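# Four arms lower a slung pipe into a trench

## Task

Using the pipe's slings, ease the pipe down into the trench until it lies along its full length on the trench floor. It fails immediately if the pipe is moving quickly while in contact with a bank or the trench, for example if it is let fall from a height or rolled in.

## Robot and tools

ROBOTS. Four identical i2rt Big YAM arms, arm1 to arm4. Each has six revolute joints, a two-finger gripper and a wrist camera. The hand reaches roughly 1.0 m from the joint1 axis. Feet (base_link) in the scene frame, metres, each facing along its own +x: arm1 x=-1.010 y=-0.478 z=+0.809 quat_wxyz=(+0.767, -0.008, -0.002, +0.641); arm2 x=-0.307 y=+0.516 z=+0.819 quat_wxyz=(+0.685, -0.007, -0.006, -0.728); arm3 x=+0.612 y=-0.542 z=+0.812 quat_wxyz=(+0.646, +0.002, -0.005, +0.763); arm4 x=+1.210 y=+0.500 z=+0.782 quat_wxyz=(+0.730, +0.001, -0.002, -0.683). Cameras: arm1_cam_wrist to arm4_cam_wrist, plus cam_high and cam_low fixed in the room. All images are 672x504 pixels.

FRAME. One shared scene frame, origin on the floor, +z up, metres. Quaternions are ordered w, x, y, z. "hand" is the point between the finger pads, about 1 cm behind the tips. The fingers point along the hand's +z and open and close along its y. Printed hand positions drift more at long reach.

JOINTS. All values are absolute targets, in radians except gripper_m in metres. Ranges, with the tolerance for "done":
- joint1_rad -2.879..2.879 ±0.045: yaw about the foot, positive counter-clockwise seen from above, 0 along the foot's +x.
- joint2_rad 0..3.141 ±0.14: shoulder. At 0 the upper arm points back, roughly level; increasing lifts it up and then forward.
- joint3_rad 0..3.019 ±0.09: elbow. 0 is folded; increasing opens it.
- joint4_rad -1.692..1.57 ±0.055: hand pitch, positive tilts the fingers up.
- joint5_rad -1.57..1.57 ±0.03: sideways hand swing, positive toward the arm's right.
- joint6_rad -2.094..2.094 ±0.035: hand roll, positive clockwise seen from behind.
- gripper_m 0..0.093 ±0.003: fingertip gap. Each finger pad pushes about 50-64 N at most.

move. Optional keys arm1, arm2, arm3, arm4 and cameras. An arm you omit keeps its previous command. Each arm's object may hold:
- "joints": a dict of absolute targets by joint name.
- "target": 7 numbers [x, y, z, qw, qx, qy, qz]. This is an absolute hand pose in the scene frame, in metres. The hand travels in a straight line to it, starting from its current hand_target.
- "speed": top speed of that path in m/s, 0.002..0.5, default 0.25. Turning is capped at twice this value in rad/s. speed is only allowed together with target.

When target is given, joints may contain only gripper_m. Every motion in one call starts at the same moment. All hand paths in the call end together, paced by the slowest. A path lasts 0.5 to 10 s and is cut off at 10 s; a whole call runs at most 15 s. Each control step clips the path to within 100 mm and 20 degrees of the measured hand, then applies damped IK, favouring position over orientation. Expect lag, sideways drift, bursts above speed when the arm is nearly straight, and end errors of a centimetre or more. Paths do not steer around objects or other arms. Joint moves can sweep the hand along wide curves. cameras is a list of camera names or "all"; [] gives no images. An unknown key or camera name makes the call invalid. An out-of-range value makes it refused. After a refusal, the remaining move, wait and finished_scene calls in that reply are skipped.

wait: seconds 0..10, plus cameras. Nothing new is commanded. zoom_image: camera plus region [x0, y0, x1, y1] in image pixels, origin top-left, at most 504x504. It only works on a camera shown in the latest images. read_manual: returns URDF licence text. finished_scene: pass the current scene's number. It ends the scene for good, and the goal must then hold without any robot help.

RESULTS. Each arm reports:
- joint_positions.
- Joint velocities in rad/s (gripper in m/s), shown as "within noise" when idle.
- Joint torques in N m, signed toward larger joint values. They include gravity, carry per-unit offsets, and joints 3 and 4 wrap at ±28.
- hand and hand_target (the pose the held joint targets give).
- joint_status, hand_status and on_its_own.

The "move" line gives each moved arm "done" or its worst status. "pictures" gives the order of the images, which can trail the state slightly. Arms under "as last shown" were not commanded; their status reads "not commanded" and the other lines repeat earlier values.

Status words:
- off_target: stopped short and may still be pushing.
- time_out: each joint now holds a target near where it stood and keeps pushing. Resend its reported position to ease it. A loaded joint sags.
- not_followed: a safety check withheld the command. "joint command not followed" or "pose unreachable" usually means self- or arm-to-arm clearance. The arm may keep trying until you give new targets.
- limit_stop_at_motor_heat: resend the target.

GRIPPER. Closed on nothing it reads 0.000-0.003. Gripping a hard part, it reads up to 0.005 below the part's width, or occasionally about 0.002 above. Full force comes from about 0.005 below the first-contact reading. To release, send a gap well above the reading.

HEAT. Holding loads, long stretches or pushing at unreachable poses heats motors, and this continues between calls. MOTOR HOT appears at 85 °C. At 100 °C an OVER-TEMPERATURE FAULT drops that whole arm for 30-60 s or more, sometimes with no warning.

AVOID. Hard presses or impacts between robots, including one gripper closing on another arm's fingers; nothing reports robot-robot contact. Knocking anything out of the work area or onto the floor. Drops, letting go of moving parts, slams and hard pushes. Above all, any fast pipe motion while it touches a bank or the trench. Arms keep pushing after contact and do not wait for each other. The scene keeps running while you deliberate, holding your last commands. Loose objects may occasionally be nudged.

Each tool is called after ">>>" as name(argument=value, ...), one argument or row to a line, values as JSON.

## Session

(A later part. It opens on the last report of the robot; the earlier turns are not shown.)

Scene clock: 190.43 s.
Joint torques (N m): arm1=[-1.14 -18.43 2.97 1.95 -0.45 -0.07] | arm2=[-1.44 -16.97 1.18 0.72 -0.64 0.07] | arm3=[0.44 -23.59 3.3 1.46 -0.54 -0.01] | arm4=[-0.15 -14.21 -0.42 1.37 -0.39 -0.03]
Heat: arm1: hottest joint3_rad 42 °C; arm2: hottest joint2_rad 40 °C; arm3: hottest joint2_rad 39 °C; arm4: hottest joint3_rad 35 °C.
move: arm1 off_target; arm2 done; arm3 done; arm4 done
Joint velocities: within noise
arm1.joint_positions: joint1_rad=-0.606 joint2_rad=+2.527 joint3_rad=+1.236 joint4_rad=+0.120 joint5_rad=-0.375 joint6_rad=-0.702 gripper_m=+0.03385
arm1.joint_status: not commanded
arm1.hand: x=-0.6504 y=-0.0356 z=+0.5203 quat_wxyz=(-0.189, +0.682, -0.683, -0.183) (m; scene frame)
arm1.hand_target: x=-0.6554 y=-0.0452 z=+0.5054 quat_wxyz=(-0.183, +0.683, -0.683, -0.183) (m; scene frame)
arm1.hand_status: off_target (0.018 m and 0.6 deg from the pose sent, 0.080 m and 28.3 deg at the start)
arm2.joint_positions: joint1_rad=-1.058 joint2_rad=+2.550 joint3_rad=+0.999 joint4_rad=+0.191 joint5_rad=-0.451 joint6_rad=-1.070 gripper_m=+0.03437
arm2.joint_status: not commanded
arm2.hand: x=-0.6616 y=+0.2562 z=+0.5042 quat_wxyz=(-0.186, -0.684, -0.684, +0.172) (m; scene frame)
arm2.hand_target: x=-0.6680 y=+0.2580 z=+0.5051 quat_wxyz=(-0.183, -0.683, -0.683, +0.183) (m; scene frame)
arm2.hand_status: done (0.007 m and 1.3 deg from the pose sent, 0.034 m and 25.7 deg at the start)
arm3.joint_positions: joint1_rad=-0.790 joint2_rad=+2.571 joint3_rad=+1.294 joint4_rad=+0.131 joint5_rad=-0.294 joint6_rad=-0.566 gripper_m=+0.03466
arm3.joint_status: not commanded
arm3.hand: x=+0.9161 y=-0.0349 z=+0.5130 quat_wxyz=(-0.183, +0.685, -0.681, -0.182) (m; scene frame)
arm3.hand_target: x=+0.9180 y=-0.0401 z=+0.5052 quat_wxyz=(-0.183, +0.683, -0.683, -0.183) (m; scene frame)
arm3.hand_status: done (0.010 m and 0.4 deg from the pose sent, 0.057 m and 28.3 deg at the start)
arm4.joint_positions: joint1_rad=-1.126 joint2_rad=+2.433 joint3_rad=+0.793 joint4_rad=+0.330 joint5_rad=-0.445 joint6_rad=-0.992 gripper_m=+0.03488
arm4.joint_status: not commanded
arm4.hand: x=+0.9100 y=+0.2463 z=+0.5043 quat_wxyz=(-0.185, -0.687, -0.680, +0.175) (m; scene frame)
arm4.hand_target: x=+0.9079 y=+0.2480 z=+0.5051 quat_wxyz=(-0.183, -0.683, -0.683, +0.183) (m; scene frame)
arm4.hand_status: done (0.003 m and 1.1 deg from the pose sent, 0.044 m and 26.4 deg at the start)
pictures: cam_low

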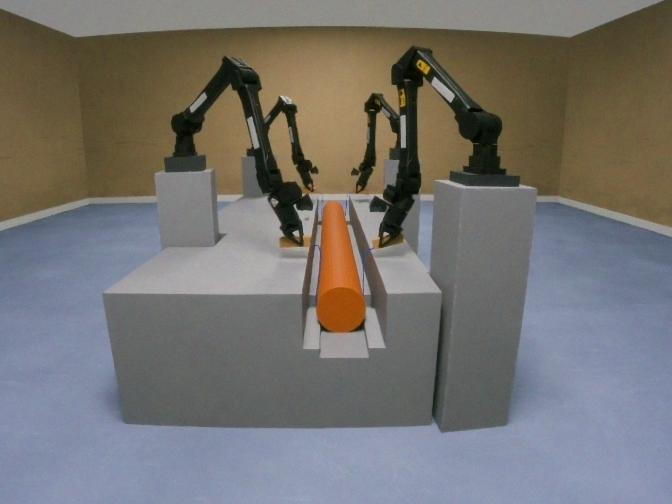

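>>> move(
  arm1={"target": [-0.655, -0.057, 0.445, -0.183, 0.683, -0.683, -0.183], "speed": 0.04},
  arm2={"target": [-0.668, 0.267, 0.457, -0.183, -0.683, -0.683, 0.183], "speed": 0.04},
  arm3={"target": [0.918, -0.052, 0.452, -0.183, 0.683, -0.683, -0.183], "speed": 0.04},
  arm4={"target": [0.908, 0.264, 0.457, -0.183, -0.683, -0.683, 0.183], "speed": 0.04},
  cameras=["cam_low", "arm1_cam_wrist", "arm2_cam_wrist", "arm3_cam_wrist", "arm4_cam_wrist"],
)

>>> zoom_image(
  camera="cam_low",
  region=[270, 130, 420, 380],
)

Scene clock: 195.67 s.
Joint torques (N m): arm1=[-1.14 -15.03 4.96 2.18 -0.4 -0.16] | arm2=[-1.9 -14.21 3.02 0.98 -0.56 -0.02] | arm3=[0.15 -21.48 4.66 1.72 -0.53 -0.09] | arm4=[-0.38 -11.34 0.9 1.2 0.46 0.02]
Heat: arm1: hottest joint2_rad 41 °C; arm2: hottest joint2_rad 40 °C; arm3: hottest joint2_rad 39 °C; arm4: hottest joint3_rad 35 °C.
move: arm1 off_target; arm2 off_target; arm3 off_target; arm4 off_target
Joint velocities: within noise
arm1.joint_positions: joint1_rad=-0.616 joint2_rad=+2.643 joint3_rad=+1.271 joint4_rad=+0.180 joint5_rad=-0.382 joint6_rad=-0.714 gripper_m=+0.03385
arm1.joint_status: not commanded
arm1.hand: x=-0.6587 y=-0.0514 z=+0.4703 quat_wxyz=(-0.181, +0.682, -0.684, -0.184) (m; scene frame)
arm1.hand_target: x=-0.6560 y=-0.0579 z=+0.4466 quat_wxyz=(-0.183, +0.683, -0.683, -0.183) (m; scene frame)
arm1.hand_status: off_target (0.026 m and 0.3 deg from the pose sent, 0.078 m and 0.7 deg at the start)
arm2.joint_positions: joint1_rad=-1.075 joint2_rad=+2.649 joint3_rad=+1.050 joint4_rad=+0.227 joint5_rad=-0.458 joint6_rad=-1.087 gripper_m=+0.03437
arm2.joint_status: not commanded
arm2.hand: x=-0.6580 y=+0.2642 z=+0.4682 quat_wxyz=(-0.188, -0.685, -0.683, +0.170) (m; scene frame)
arm2.hand_target: x=-0.6676 y=+0.2673 z=+0.4575 quat_wxyz=(-0.183, -0.683, -0.683, +0.183) (m; scene frame)
arm2.hand_status: off_target (0.015 m and 1.6 deg from the pose sent, 0.049 m and 1.3 deg at the start)
arm3.joint_positions: joint1_rad=-0.801 joint2_rad=+2.675 joint3_rad=+1.326 joint4_rad=+0.189 joint5_rad=-0.300 joint6_rad=-0.573 gripper_m=+0.03466
arm3.joint_status: not commanded
arm3.hand: x=+0.9106 y=-0.0509 z=+0.4664 quat_wxyz=(-0.176, +0.684, -0.684, -0.182) (m; scene frame)
arm3.hand_target: x=+0.9175 y=-0.0525 z=+0.4526 quat_wxyz=(-0.183, +0.683, -0.683, -0.183) (m; scene frame)
arm3.hand_status: off_target (0.016 m and 0.8 deg from the pose sent, 0.063 m and 0.4 deg at the start)
arm4.joint_positions: joint1_rad=-1.165 joint2_rad=+2.547 joint3_rad=+0.833 joint4_rad=+0.396 joint5_rad=-0.479 joint6_rad=-1.041 gripper_m=+0.03488
arm4.joint_status: not commanded
arm4.hand: x=+0.9119 y=+0.2580 z=+0.4703 quat_wxyz=(-0.194, -0.681, -0.682, +0.183) (m; scene frame)
arm4.hand_target: x=+0.9085 y=+0.2642 z=+0.4575 quat_wxyz=(-0.183, -0.683, -0.683, +0.183) (m; scene frame)
arm4.hand_status: off_target (0.015 m and 1.3 deg from the pose sent, 0.050 m and 1.2 deg at the start)
pictures: arm1_cam_wrist, arm2_cam_wrist, arm3_cam_wrist, arm4_cam_wrist, cam_low

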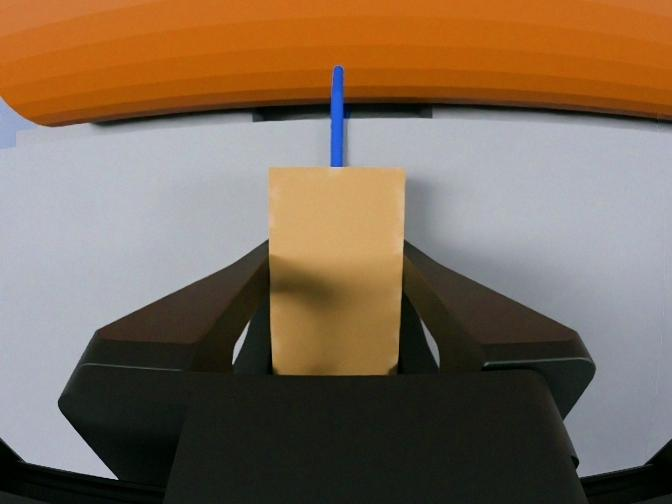

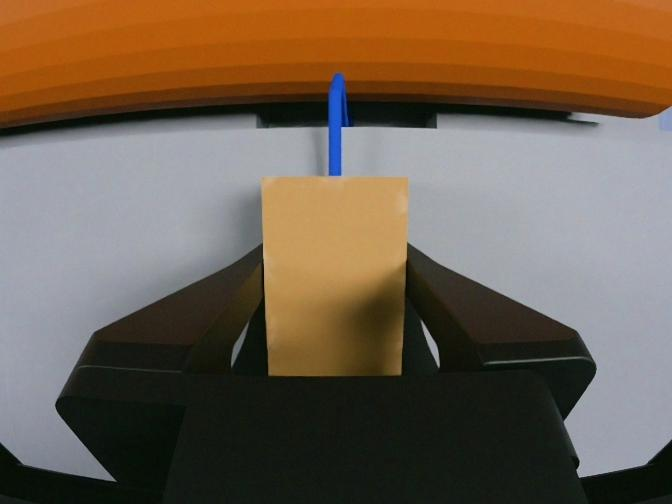

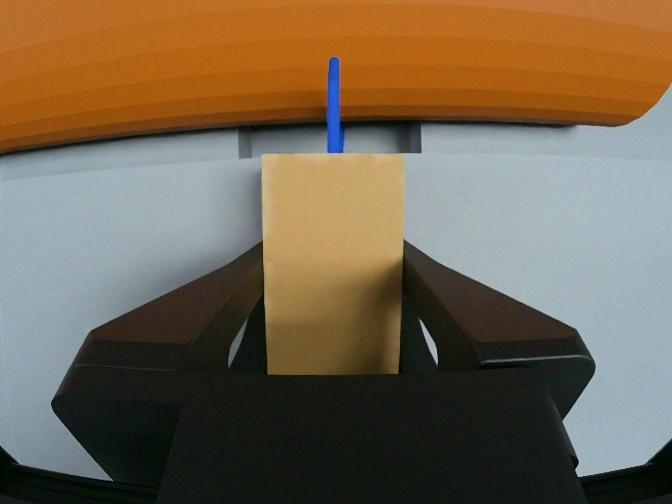

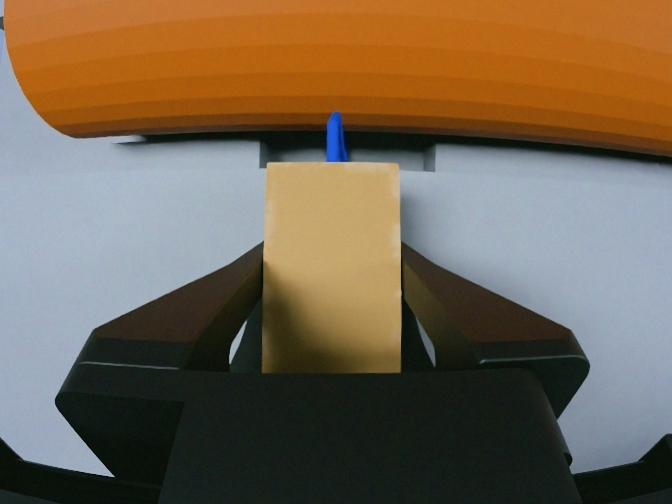

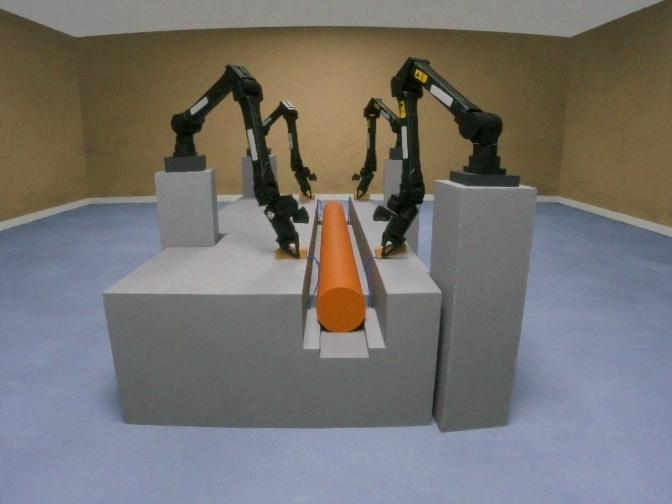

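Scaled by 2.016.

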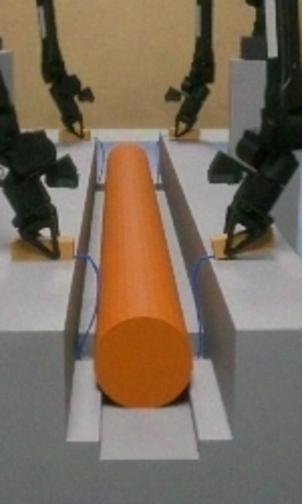

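>>> move(
  arm1={"target": [-0.653, -0.059, 0.436, -0.183, 0.683, -0.683, -0.183], "speed": 0.03},
  arm2={"target": [-0.670, 0.268, 0.450, -0.183, -0.683, -0.683, 0.183], "speed": 0.03},
  arm3={"target": [0.920, -0.057, 0.444, -0.183, 0.683, -0.683, -0.183], "speed": 0.03},
  arm4={"target": [0.905, 0.268, 0.446, -0.183, -0.683, -0.683, 0.183], "speed": 0.03},
  cameras=[],
)

>>> move(
  arm1={"joints": {"gripper_m": 0.075}},
  arm2={"joints": {"gripper_m": 0.075}},
  arm3={"joints": {"gripper_m": 0.075}},
  arm4={"joints": {"gripper_m": 0.075}},
  cameras=["cam_low", "arm1_cam_wrist", "arm2_cam_wrist", "arm3_cam_wrist", "arm4_cam_wrist"],
)

Scene clock: 201.80 s.
Joint torques (N m): arm1=[-1.08 -14.27 5.6 2.24 -0.14 -0.18] | arm2=[-2.08 -13.8 3.41 0.94 -0.3 -0.08] | arm3=[-0.38 -20.01 4.94 1.94 -0.43 -0.18] | arm4=[-0.62 -9.7 1.99 1.14 1.13 0.06]
Heat: arm1: hottest joint2_rad 40 °C; arm2: hottest joint2_rad 39 °C; arm3: hottest joint2_rad 39 °C; arm4: hottest joint3_rad 34 °C.
move: arm1 off_target; arm2 off_target; arm3 off_target; arm4 off_target
Joint velocities: within noise
arm1.joint_positions: joint1_rad=-0.619 joint2_rad=+2.647 joint3_rad=+1.273 joint4_rad=+0.182 joint5_rad=-0.389 joint6_rad=-0.714 gripper_m=+0.03386
arm1.joint_status: not commanded
arm1.hand: x=-0.6586 y=-0.0514 z=+0.4693 quat_wxyz=(-0.181, +0.682, -0.684, -0.187) (m; scene frame)
arm1.hand_target: x=-0.6548 y=-0.0607 z=+0.4385 quat_wxyz=(-0.183, +0.683, -0.683, -0.183) (m; scene frame)
arm1.hand_status: off_target (0.035 m and 0.6 deg from the pose sent, 0.035 m and 0.4 deg at the start)
arm2.joint_positions: joint1_rad=-1.076 joint2_rad=+2.664 joint3_rad=+1.061 joint4_rad=+0.227 joint5_rad=-0.465 joint6_rad=-1.087 gripper_m=+0.03437
arm2.joint_status: not commanded
arm2.hand: x=-0.6580 y=+0.2634 z=+0.4636 quat_wxyz=(-0.192, -0.685, -0.682, +0.170) (m; scene frame)
arm2.hand_target: x=-0.6693 y=+0.2683 z=+0.4508 quat_wxyz=(-0.183, -0.683, -0.683, +0.183) (m; scene frame)
arm2.hand_status: off_target (0.019 m and 1.8 deg from the pose sent, 0.022 m and 1.6 deg at the start)
arm3.joint_positions: joint1_rad=-0.803 joint2_rad=+2.677 joint3_rad=+1.326 joint4_rad=+0.194 joint5_rad=-0.306 joint6_rad=-0.573 gripper_m=+0.03466
arm3.joint_status: not commanded
arm3.hand: x=+0.9111 y=-0.0511 z=+0.4661 quat_wxyz=(-0.177, +0.683, -0.683, -0.185) (m; scene frame)
arm3.hand_target: x=+0.9192 y=-0.0581 z=+0.4453 quat_wxyz=(-0.183, +0.683, -0.683, -0.183) (m; scene frame)
arm3.hand_status: off_target (0.025 m and 0.7 deg from the pose sent, 0.025 m and 0.8 deg at the start)
arm4.joint_positions: joint1_rad=-1.177 joint2_rad=+2.557 joint3_rad=+0.840 joint4_rad=+0.398 joint5_rad=-0.501 joint6_rad=-1.060 gripper_m=+0.03488
arm4.joint_status: not commanded
arm4.hand: x=+0.9111 y=+0.2588 z=+0.4687 quat_wxyz=(-0.201, -0.676, -0.684, +0.188) (m; scene frame)
arm4.hand_target: x=+0.9062 y=+0.2683 z=+0.4475 quat_wxyz=(-0.183, -0.683, -0.683, +0.183) (m; scene frame)
arm4.hand_status: off_target (0.025 m and 2.4 deg from the pose sent, 0.027 m and 1.3 deg at the start)
pictures: none
No camera images: "cameras" was empty.

Scene clock: 202.47 s.
Joint torques (N m): arm1=[-1.55 -15.56 3.82 1.65 0.04 -0.1] | arm2=[-1.96 -14.27 2.99 0.69 0.23 0.17] | arm3=[0.73 -21.48 3.6 1.25 -0.32 -0.1] | arm4=[-0.5 -10.81 1.4 1.1 0.96 0.26]
Heat: arm1: hottest joint2_rad 40 °C; arm2: hottest joint2_rad 39 °C; arm3: hottest joint2_rad 39 °C; arm4: hottest joint3_rad 34 °C.
move: arm1 done; arm2 done; arm3 done; arm4 done
Joint velocities: within noise
arm1.joint_positions: joint1_rad=-0.623 joint2_rad=+2.668 joint3_rad=+1.298 joint4_rad=+0.199 joint5_rad=-0.394 joint6_rad=-0.727 gripper_m=+0.07492
arm1.joint_status: all done
arm1.hand: x=-0.6511 y=-0.0468 z=+0.4641 quat_wxyz=(-0.193, +0.685, -0.677, -0.188) (m; scene frame)
arm1.hand_target: x=-0.6548 y=-0.0607 z=+0.4385 quat_wxyz=(-0.183, +0.683, -0.683, -0.183) (m; scene frame)
arm1.hand_status: not commanded
arm2.joint_positions: joint1_rad=-1.079 joint2_rad=+2.667 joint3_rad=+1.066 joint4_rad=+0.234 joint5_rad=-0.477 joint6_rad=-1.109 gripper_m=+0.07494
arm2.joint_status: all done
arm2.hand: x=-0.6602 y=+0.2615 z=+0.4637 quat_wxyz=(-0.194, -0.676, -0.689, +0.178) (m; scene frame)
arm2.hand_target: x=-0.6695 y=+0.2684 z=+0.4508 quat_wxyz=(-0.183, -0.683, -0.683, +0.183) (m; scene frame)
arm2.hand_status: not commanded
arm3.joint_positions: joint1_rad=-0.817 joint2_rad=+2.691 joint3_rad=+1.344 joint4_rad=+0.211 joint5_rad=-0.308 joint6_rad=-0.581 gripper_m=+0.07491
arm3.joint_status: all done
arm3.hand: x=+0.9221 y=-0.0485 z=+0.4638 quat_wxyz=(-0.189, +0.681, -0.682, -0.186) (m; scene frame)
arm3.hand_target: x=+0.9191 y=-0.0581 z=+0.4452 quat_wxyz=(-0.183, +0.683, -0.683, -0.183) (m; scene frame)
arm3.hand_status: not commanded
arm4.joint_positions: joint1_rad=-1.179 joint2_rad=+2.570 joint3_rad=+0.846 joint4_rad=+0.399 joint5_rad=-0.497 joint6_rad=-1.076 gripper_m=+0.07486
arm4.joint_status: all done
arm4.hand: x=+0.9121 y=+0.2607 z=+0.4636 quat_wxyz=(-0.199, -0.672, -0.689, +0.187) (m; scene frame)
arm4.hand_target: x=+0.9060 y=+0.2683 z=+0.4476 quat_wxyz=(-0.183, -0.683, -0.683, +0.183) (m; scene frame)
arm4.hand_status: not commanded
pictures: arm1_cam_wrist, arm2_cam_wrist, arm3_cam_wrist, arm4_cam_wrist, cam_low

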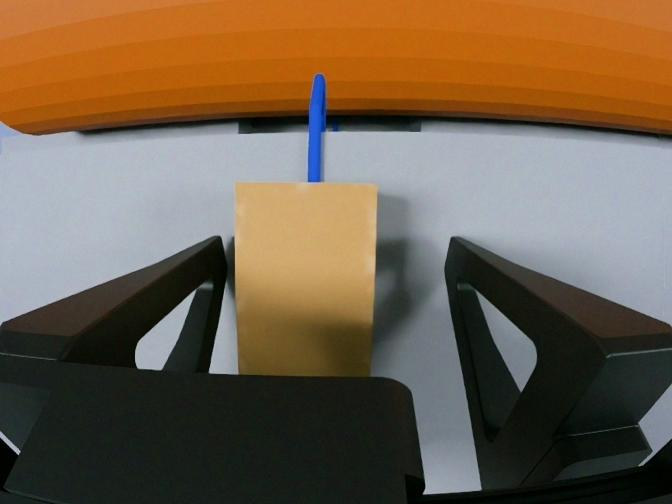

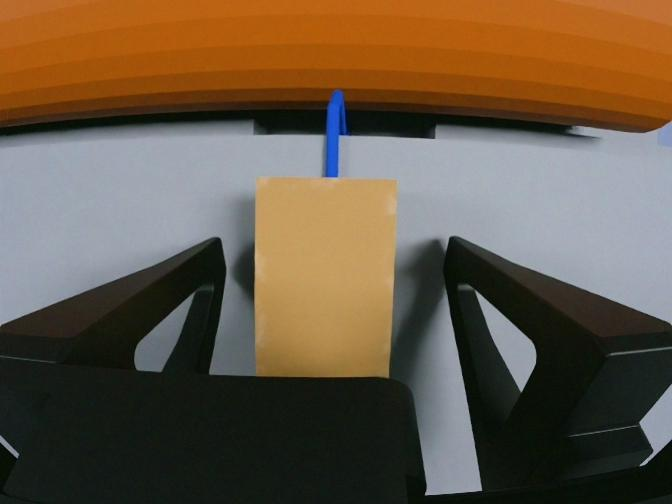

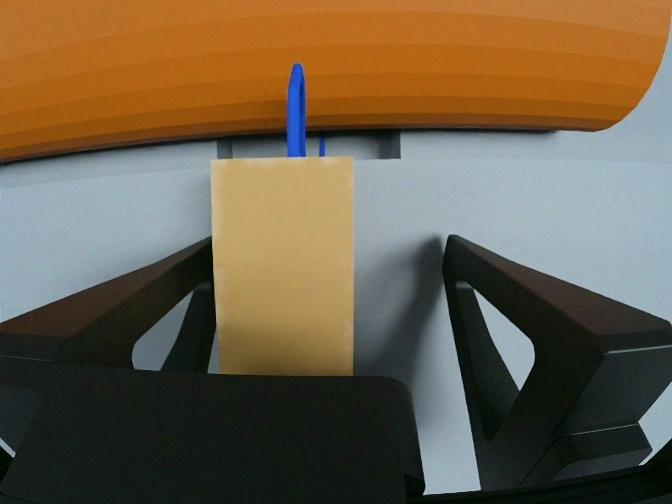

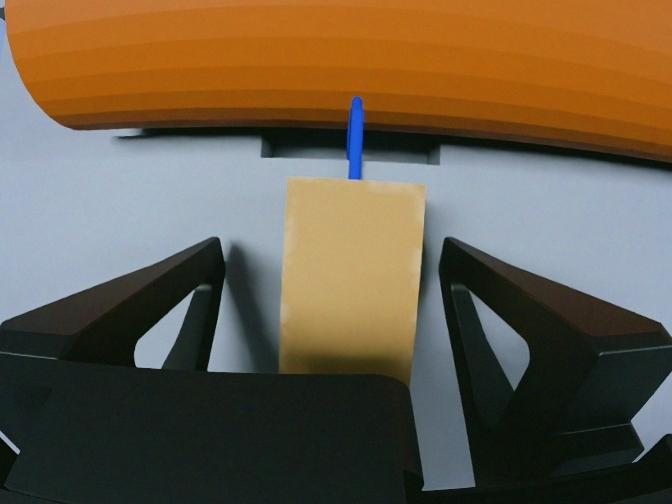

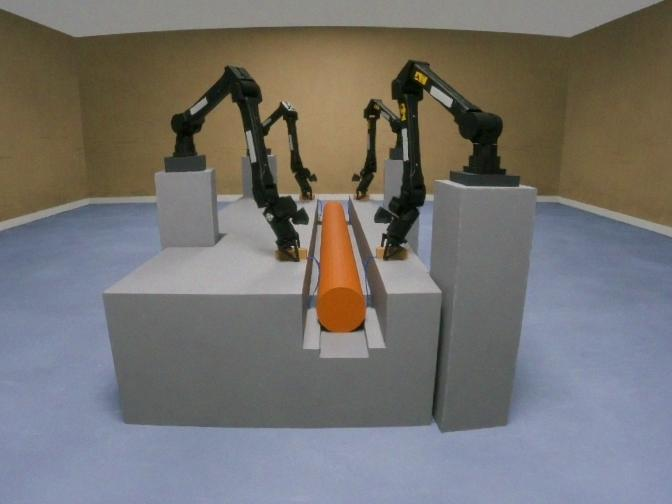

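>>> move(
  arm1={"target": [-0.660, -0.15, 0.65, -0.183, 0.683, -0.683, -0.183], "speed": 0.2},
  arm2={"target": [-0.662, 0.36, 0.65, -0.183, -0.683, -0.683, 0.183], "speed": 0.2},
  arm3={"target": [0.908, -0.15, 0.65, -0.183, 0.683, -0.683, -0.183], "speed": 0.2},
  arm4={"target": [0.900, 0.36, 0.65, -0.183, -0.683, -0.683, 0.183], "speed": 0.2},
)

>>> zoom_image(
  camera="cam_low",
  region=[270, 130, 420, 380],
)

Scene clock: 207.63 s.
Joint torques (N m): arm1=[-0.44 -16.26 3.4 0.62 -0.43 -0.06] | arm2=[-1.26 -13.98 2.56 -0.7 -0.61 0.06] | arm3=[0.73 -19.55 3.43 0.38 -0.56 -0.07] | arm4=[-0.03 -11.28 1.92 -0.1 -0.37 0]
Heat: arm1: hottest joint2_rad 40 °C; arm2: hottest joint2_rad 38 °C; arm3: hottest joint2_rad 39 °C; arm4: hottest joint3_rad 34 °C.
move: arm1 done; arm2 done; arm3 done; arm4 done
Joint velocities: within noise
arm1.joint_positions: joint1_rad=-0.783 joint2_rad=+2.116 joint3_rad=+0.888 joint4_rad=-0.009 joint5_rad=-0.437 joint6_rad=-0.880 gripper_m=+0.07494
arm1.joint_status: not commanded
arm1.hand: x=-0.6560 y=-0.1455 z=+0.6529 quat_wxyz=(-0.191, +0.681, -0.683, -0.182) (m; scene frame)
arm1.hand_target: x=-0.6600 y=-0.1500 z=+0.6501 quat_wxyz=(-0.183, +0.683, -0.683, -0.183) (m; scene frame)
arm1.hand_status: done (0.007 m and 1.0 deg from the pose sent, 0.213 m and 1.4 deg at the start)
arm2.joint_positions: joint1_rad=-1.306 joint2_rad=+2.094 joint3_rad=+0.749 joint4_rad=-0.103 joint5_rad=-0.494 joint6_rad=-1.340 gripper_m=+0.07496
arm2.joint_status: not commanded
arm2.hand: x=-0.6661 y=+0.3564 z=+0.6513 quat_wxyz=(-0.179, -0.681, -0.684, +0.188) (m; scene frame)
arm2.hand_target: x=-0.6620 y=+0.3600 z=+0.6500 quat_wxyz=(-0.183, -0.683, -0.683, +0.183) (m; scene frame)
arm2.hand_status: done (0.006 m and 0.8 deg from the pose sent, 0.211 m and 1.8 deg at the start)
arm3.joint_positions: joint1_rad=-0.927 joint2_rad=+2.128 joint3_rad=+0.872 joint4_rad=+0.080 joint5_rad=-0.347 joint6_rad=-0.690 gripper_m=+0.07491
arm3.joint_status: not commanded
arm3.hand: x=+0.9079 y=-0.1470 z=+0.6520 quat_wxyz=(-0.187, +0.682, -0.683, -0.183) (m; scene frame)
arm3.hand_target: x=+0.9080 y=-0.1501 z=+0.6500 quat_wxyz=(-0.183, +0.683, -0.683, -0.183) (m; scene frame)
arm3.hand_status: done (0.004 m and 0.5 deg from the pose sent, 0.213 m and 0.8 deg at the start)
arm4.joint_positions: joint1_rad=-1.458 joint2_rad=+1.924 joint3_rad=+0.595 joint4_rad=-0.124 joint5_rad=-0.509 joint6_rad=-1.356 gripper_m=+0.07491
arm4.joint_status: not commanded
arm4.hand: x=+0.8961 y=+0.3579 z=+0.6500 quat_wxyz=(-0.180, -0.685, -0.681, +0.187) (m; scene frame)
arm4.hand_target: x=+0.9000 y=+0.3600 z=+0.6500 quat_wxyz=(-0.183, -0.683, -0.683, +0.183) (m; scene frame)
arm4.hand_status: done (0.004 m and 0.6 deg from the pose sent, 0.212 m and 2.3 deg at the start)
pictures: arm1_cam_wrist, arm2_cam_wrist, arm3_cam_wrist, arm4_cam_wrist, cam_high, cam_low

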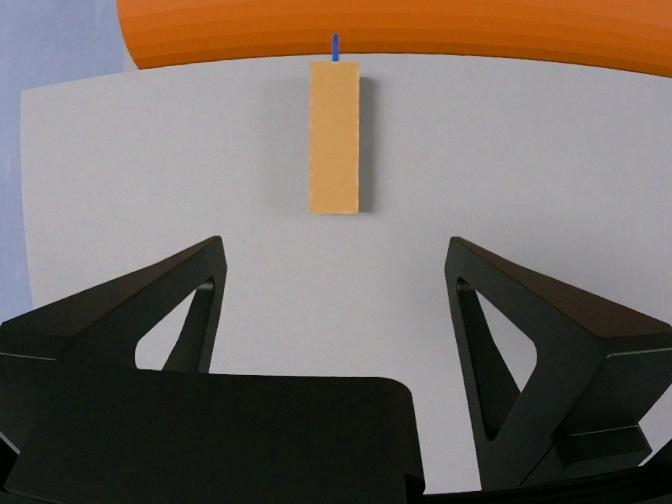

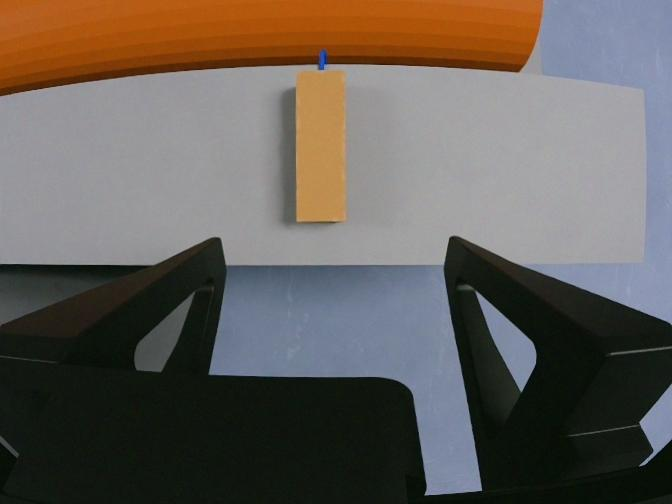

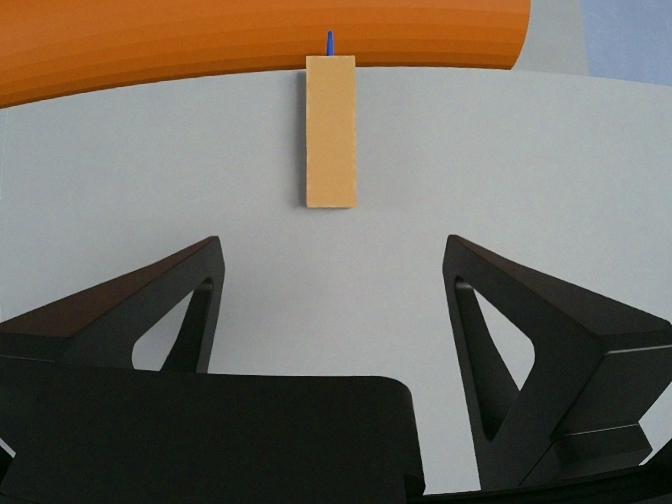

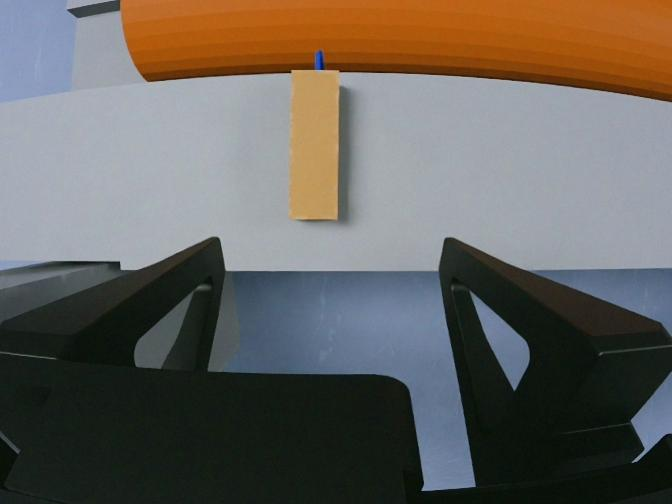

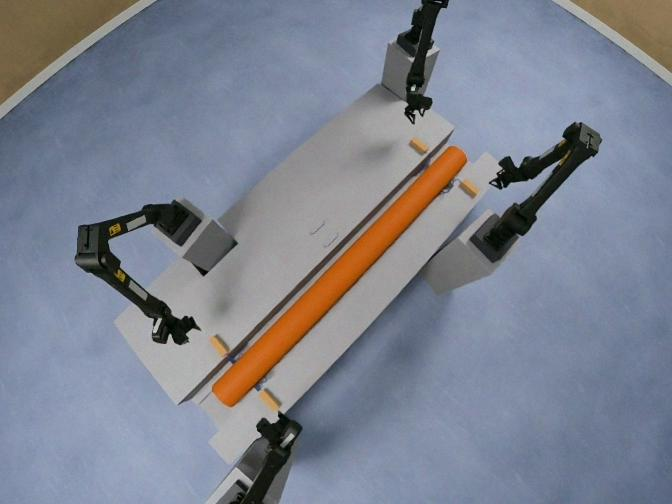

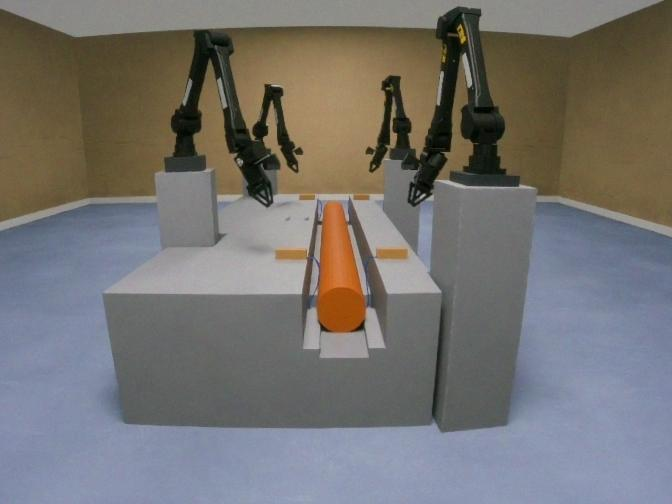

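Scaled by 2.016.

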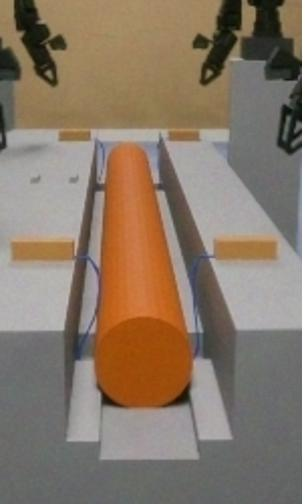

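Pipe rests in the trench. Finishing.

>>> finished_scene(
  scene=2,
)

The scene is finished: the task was done.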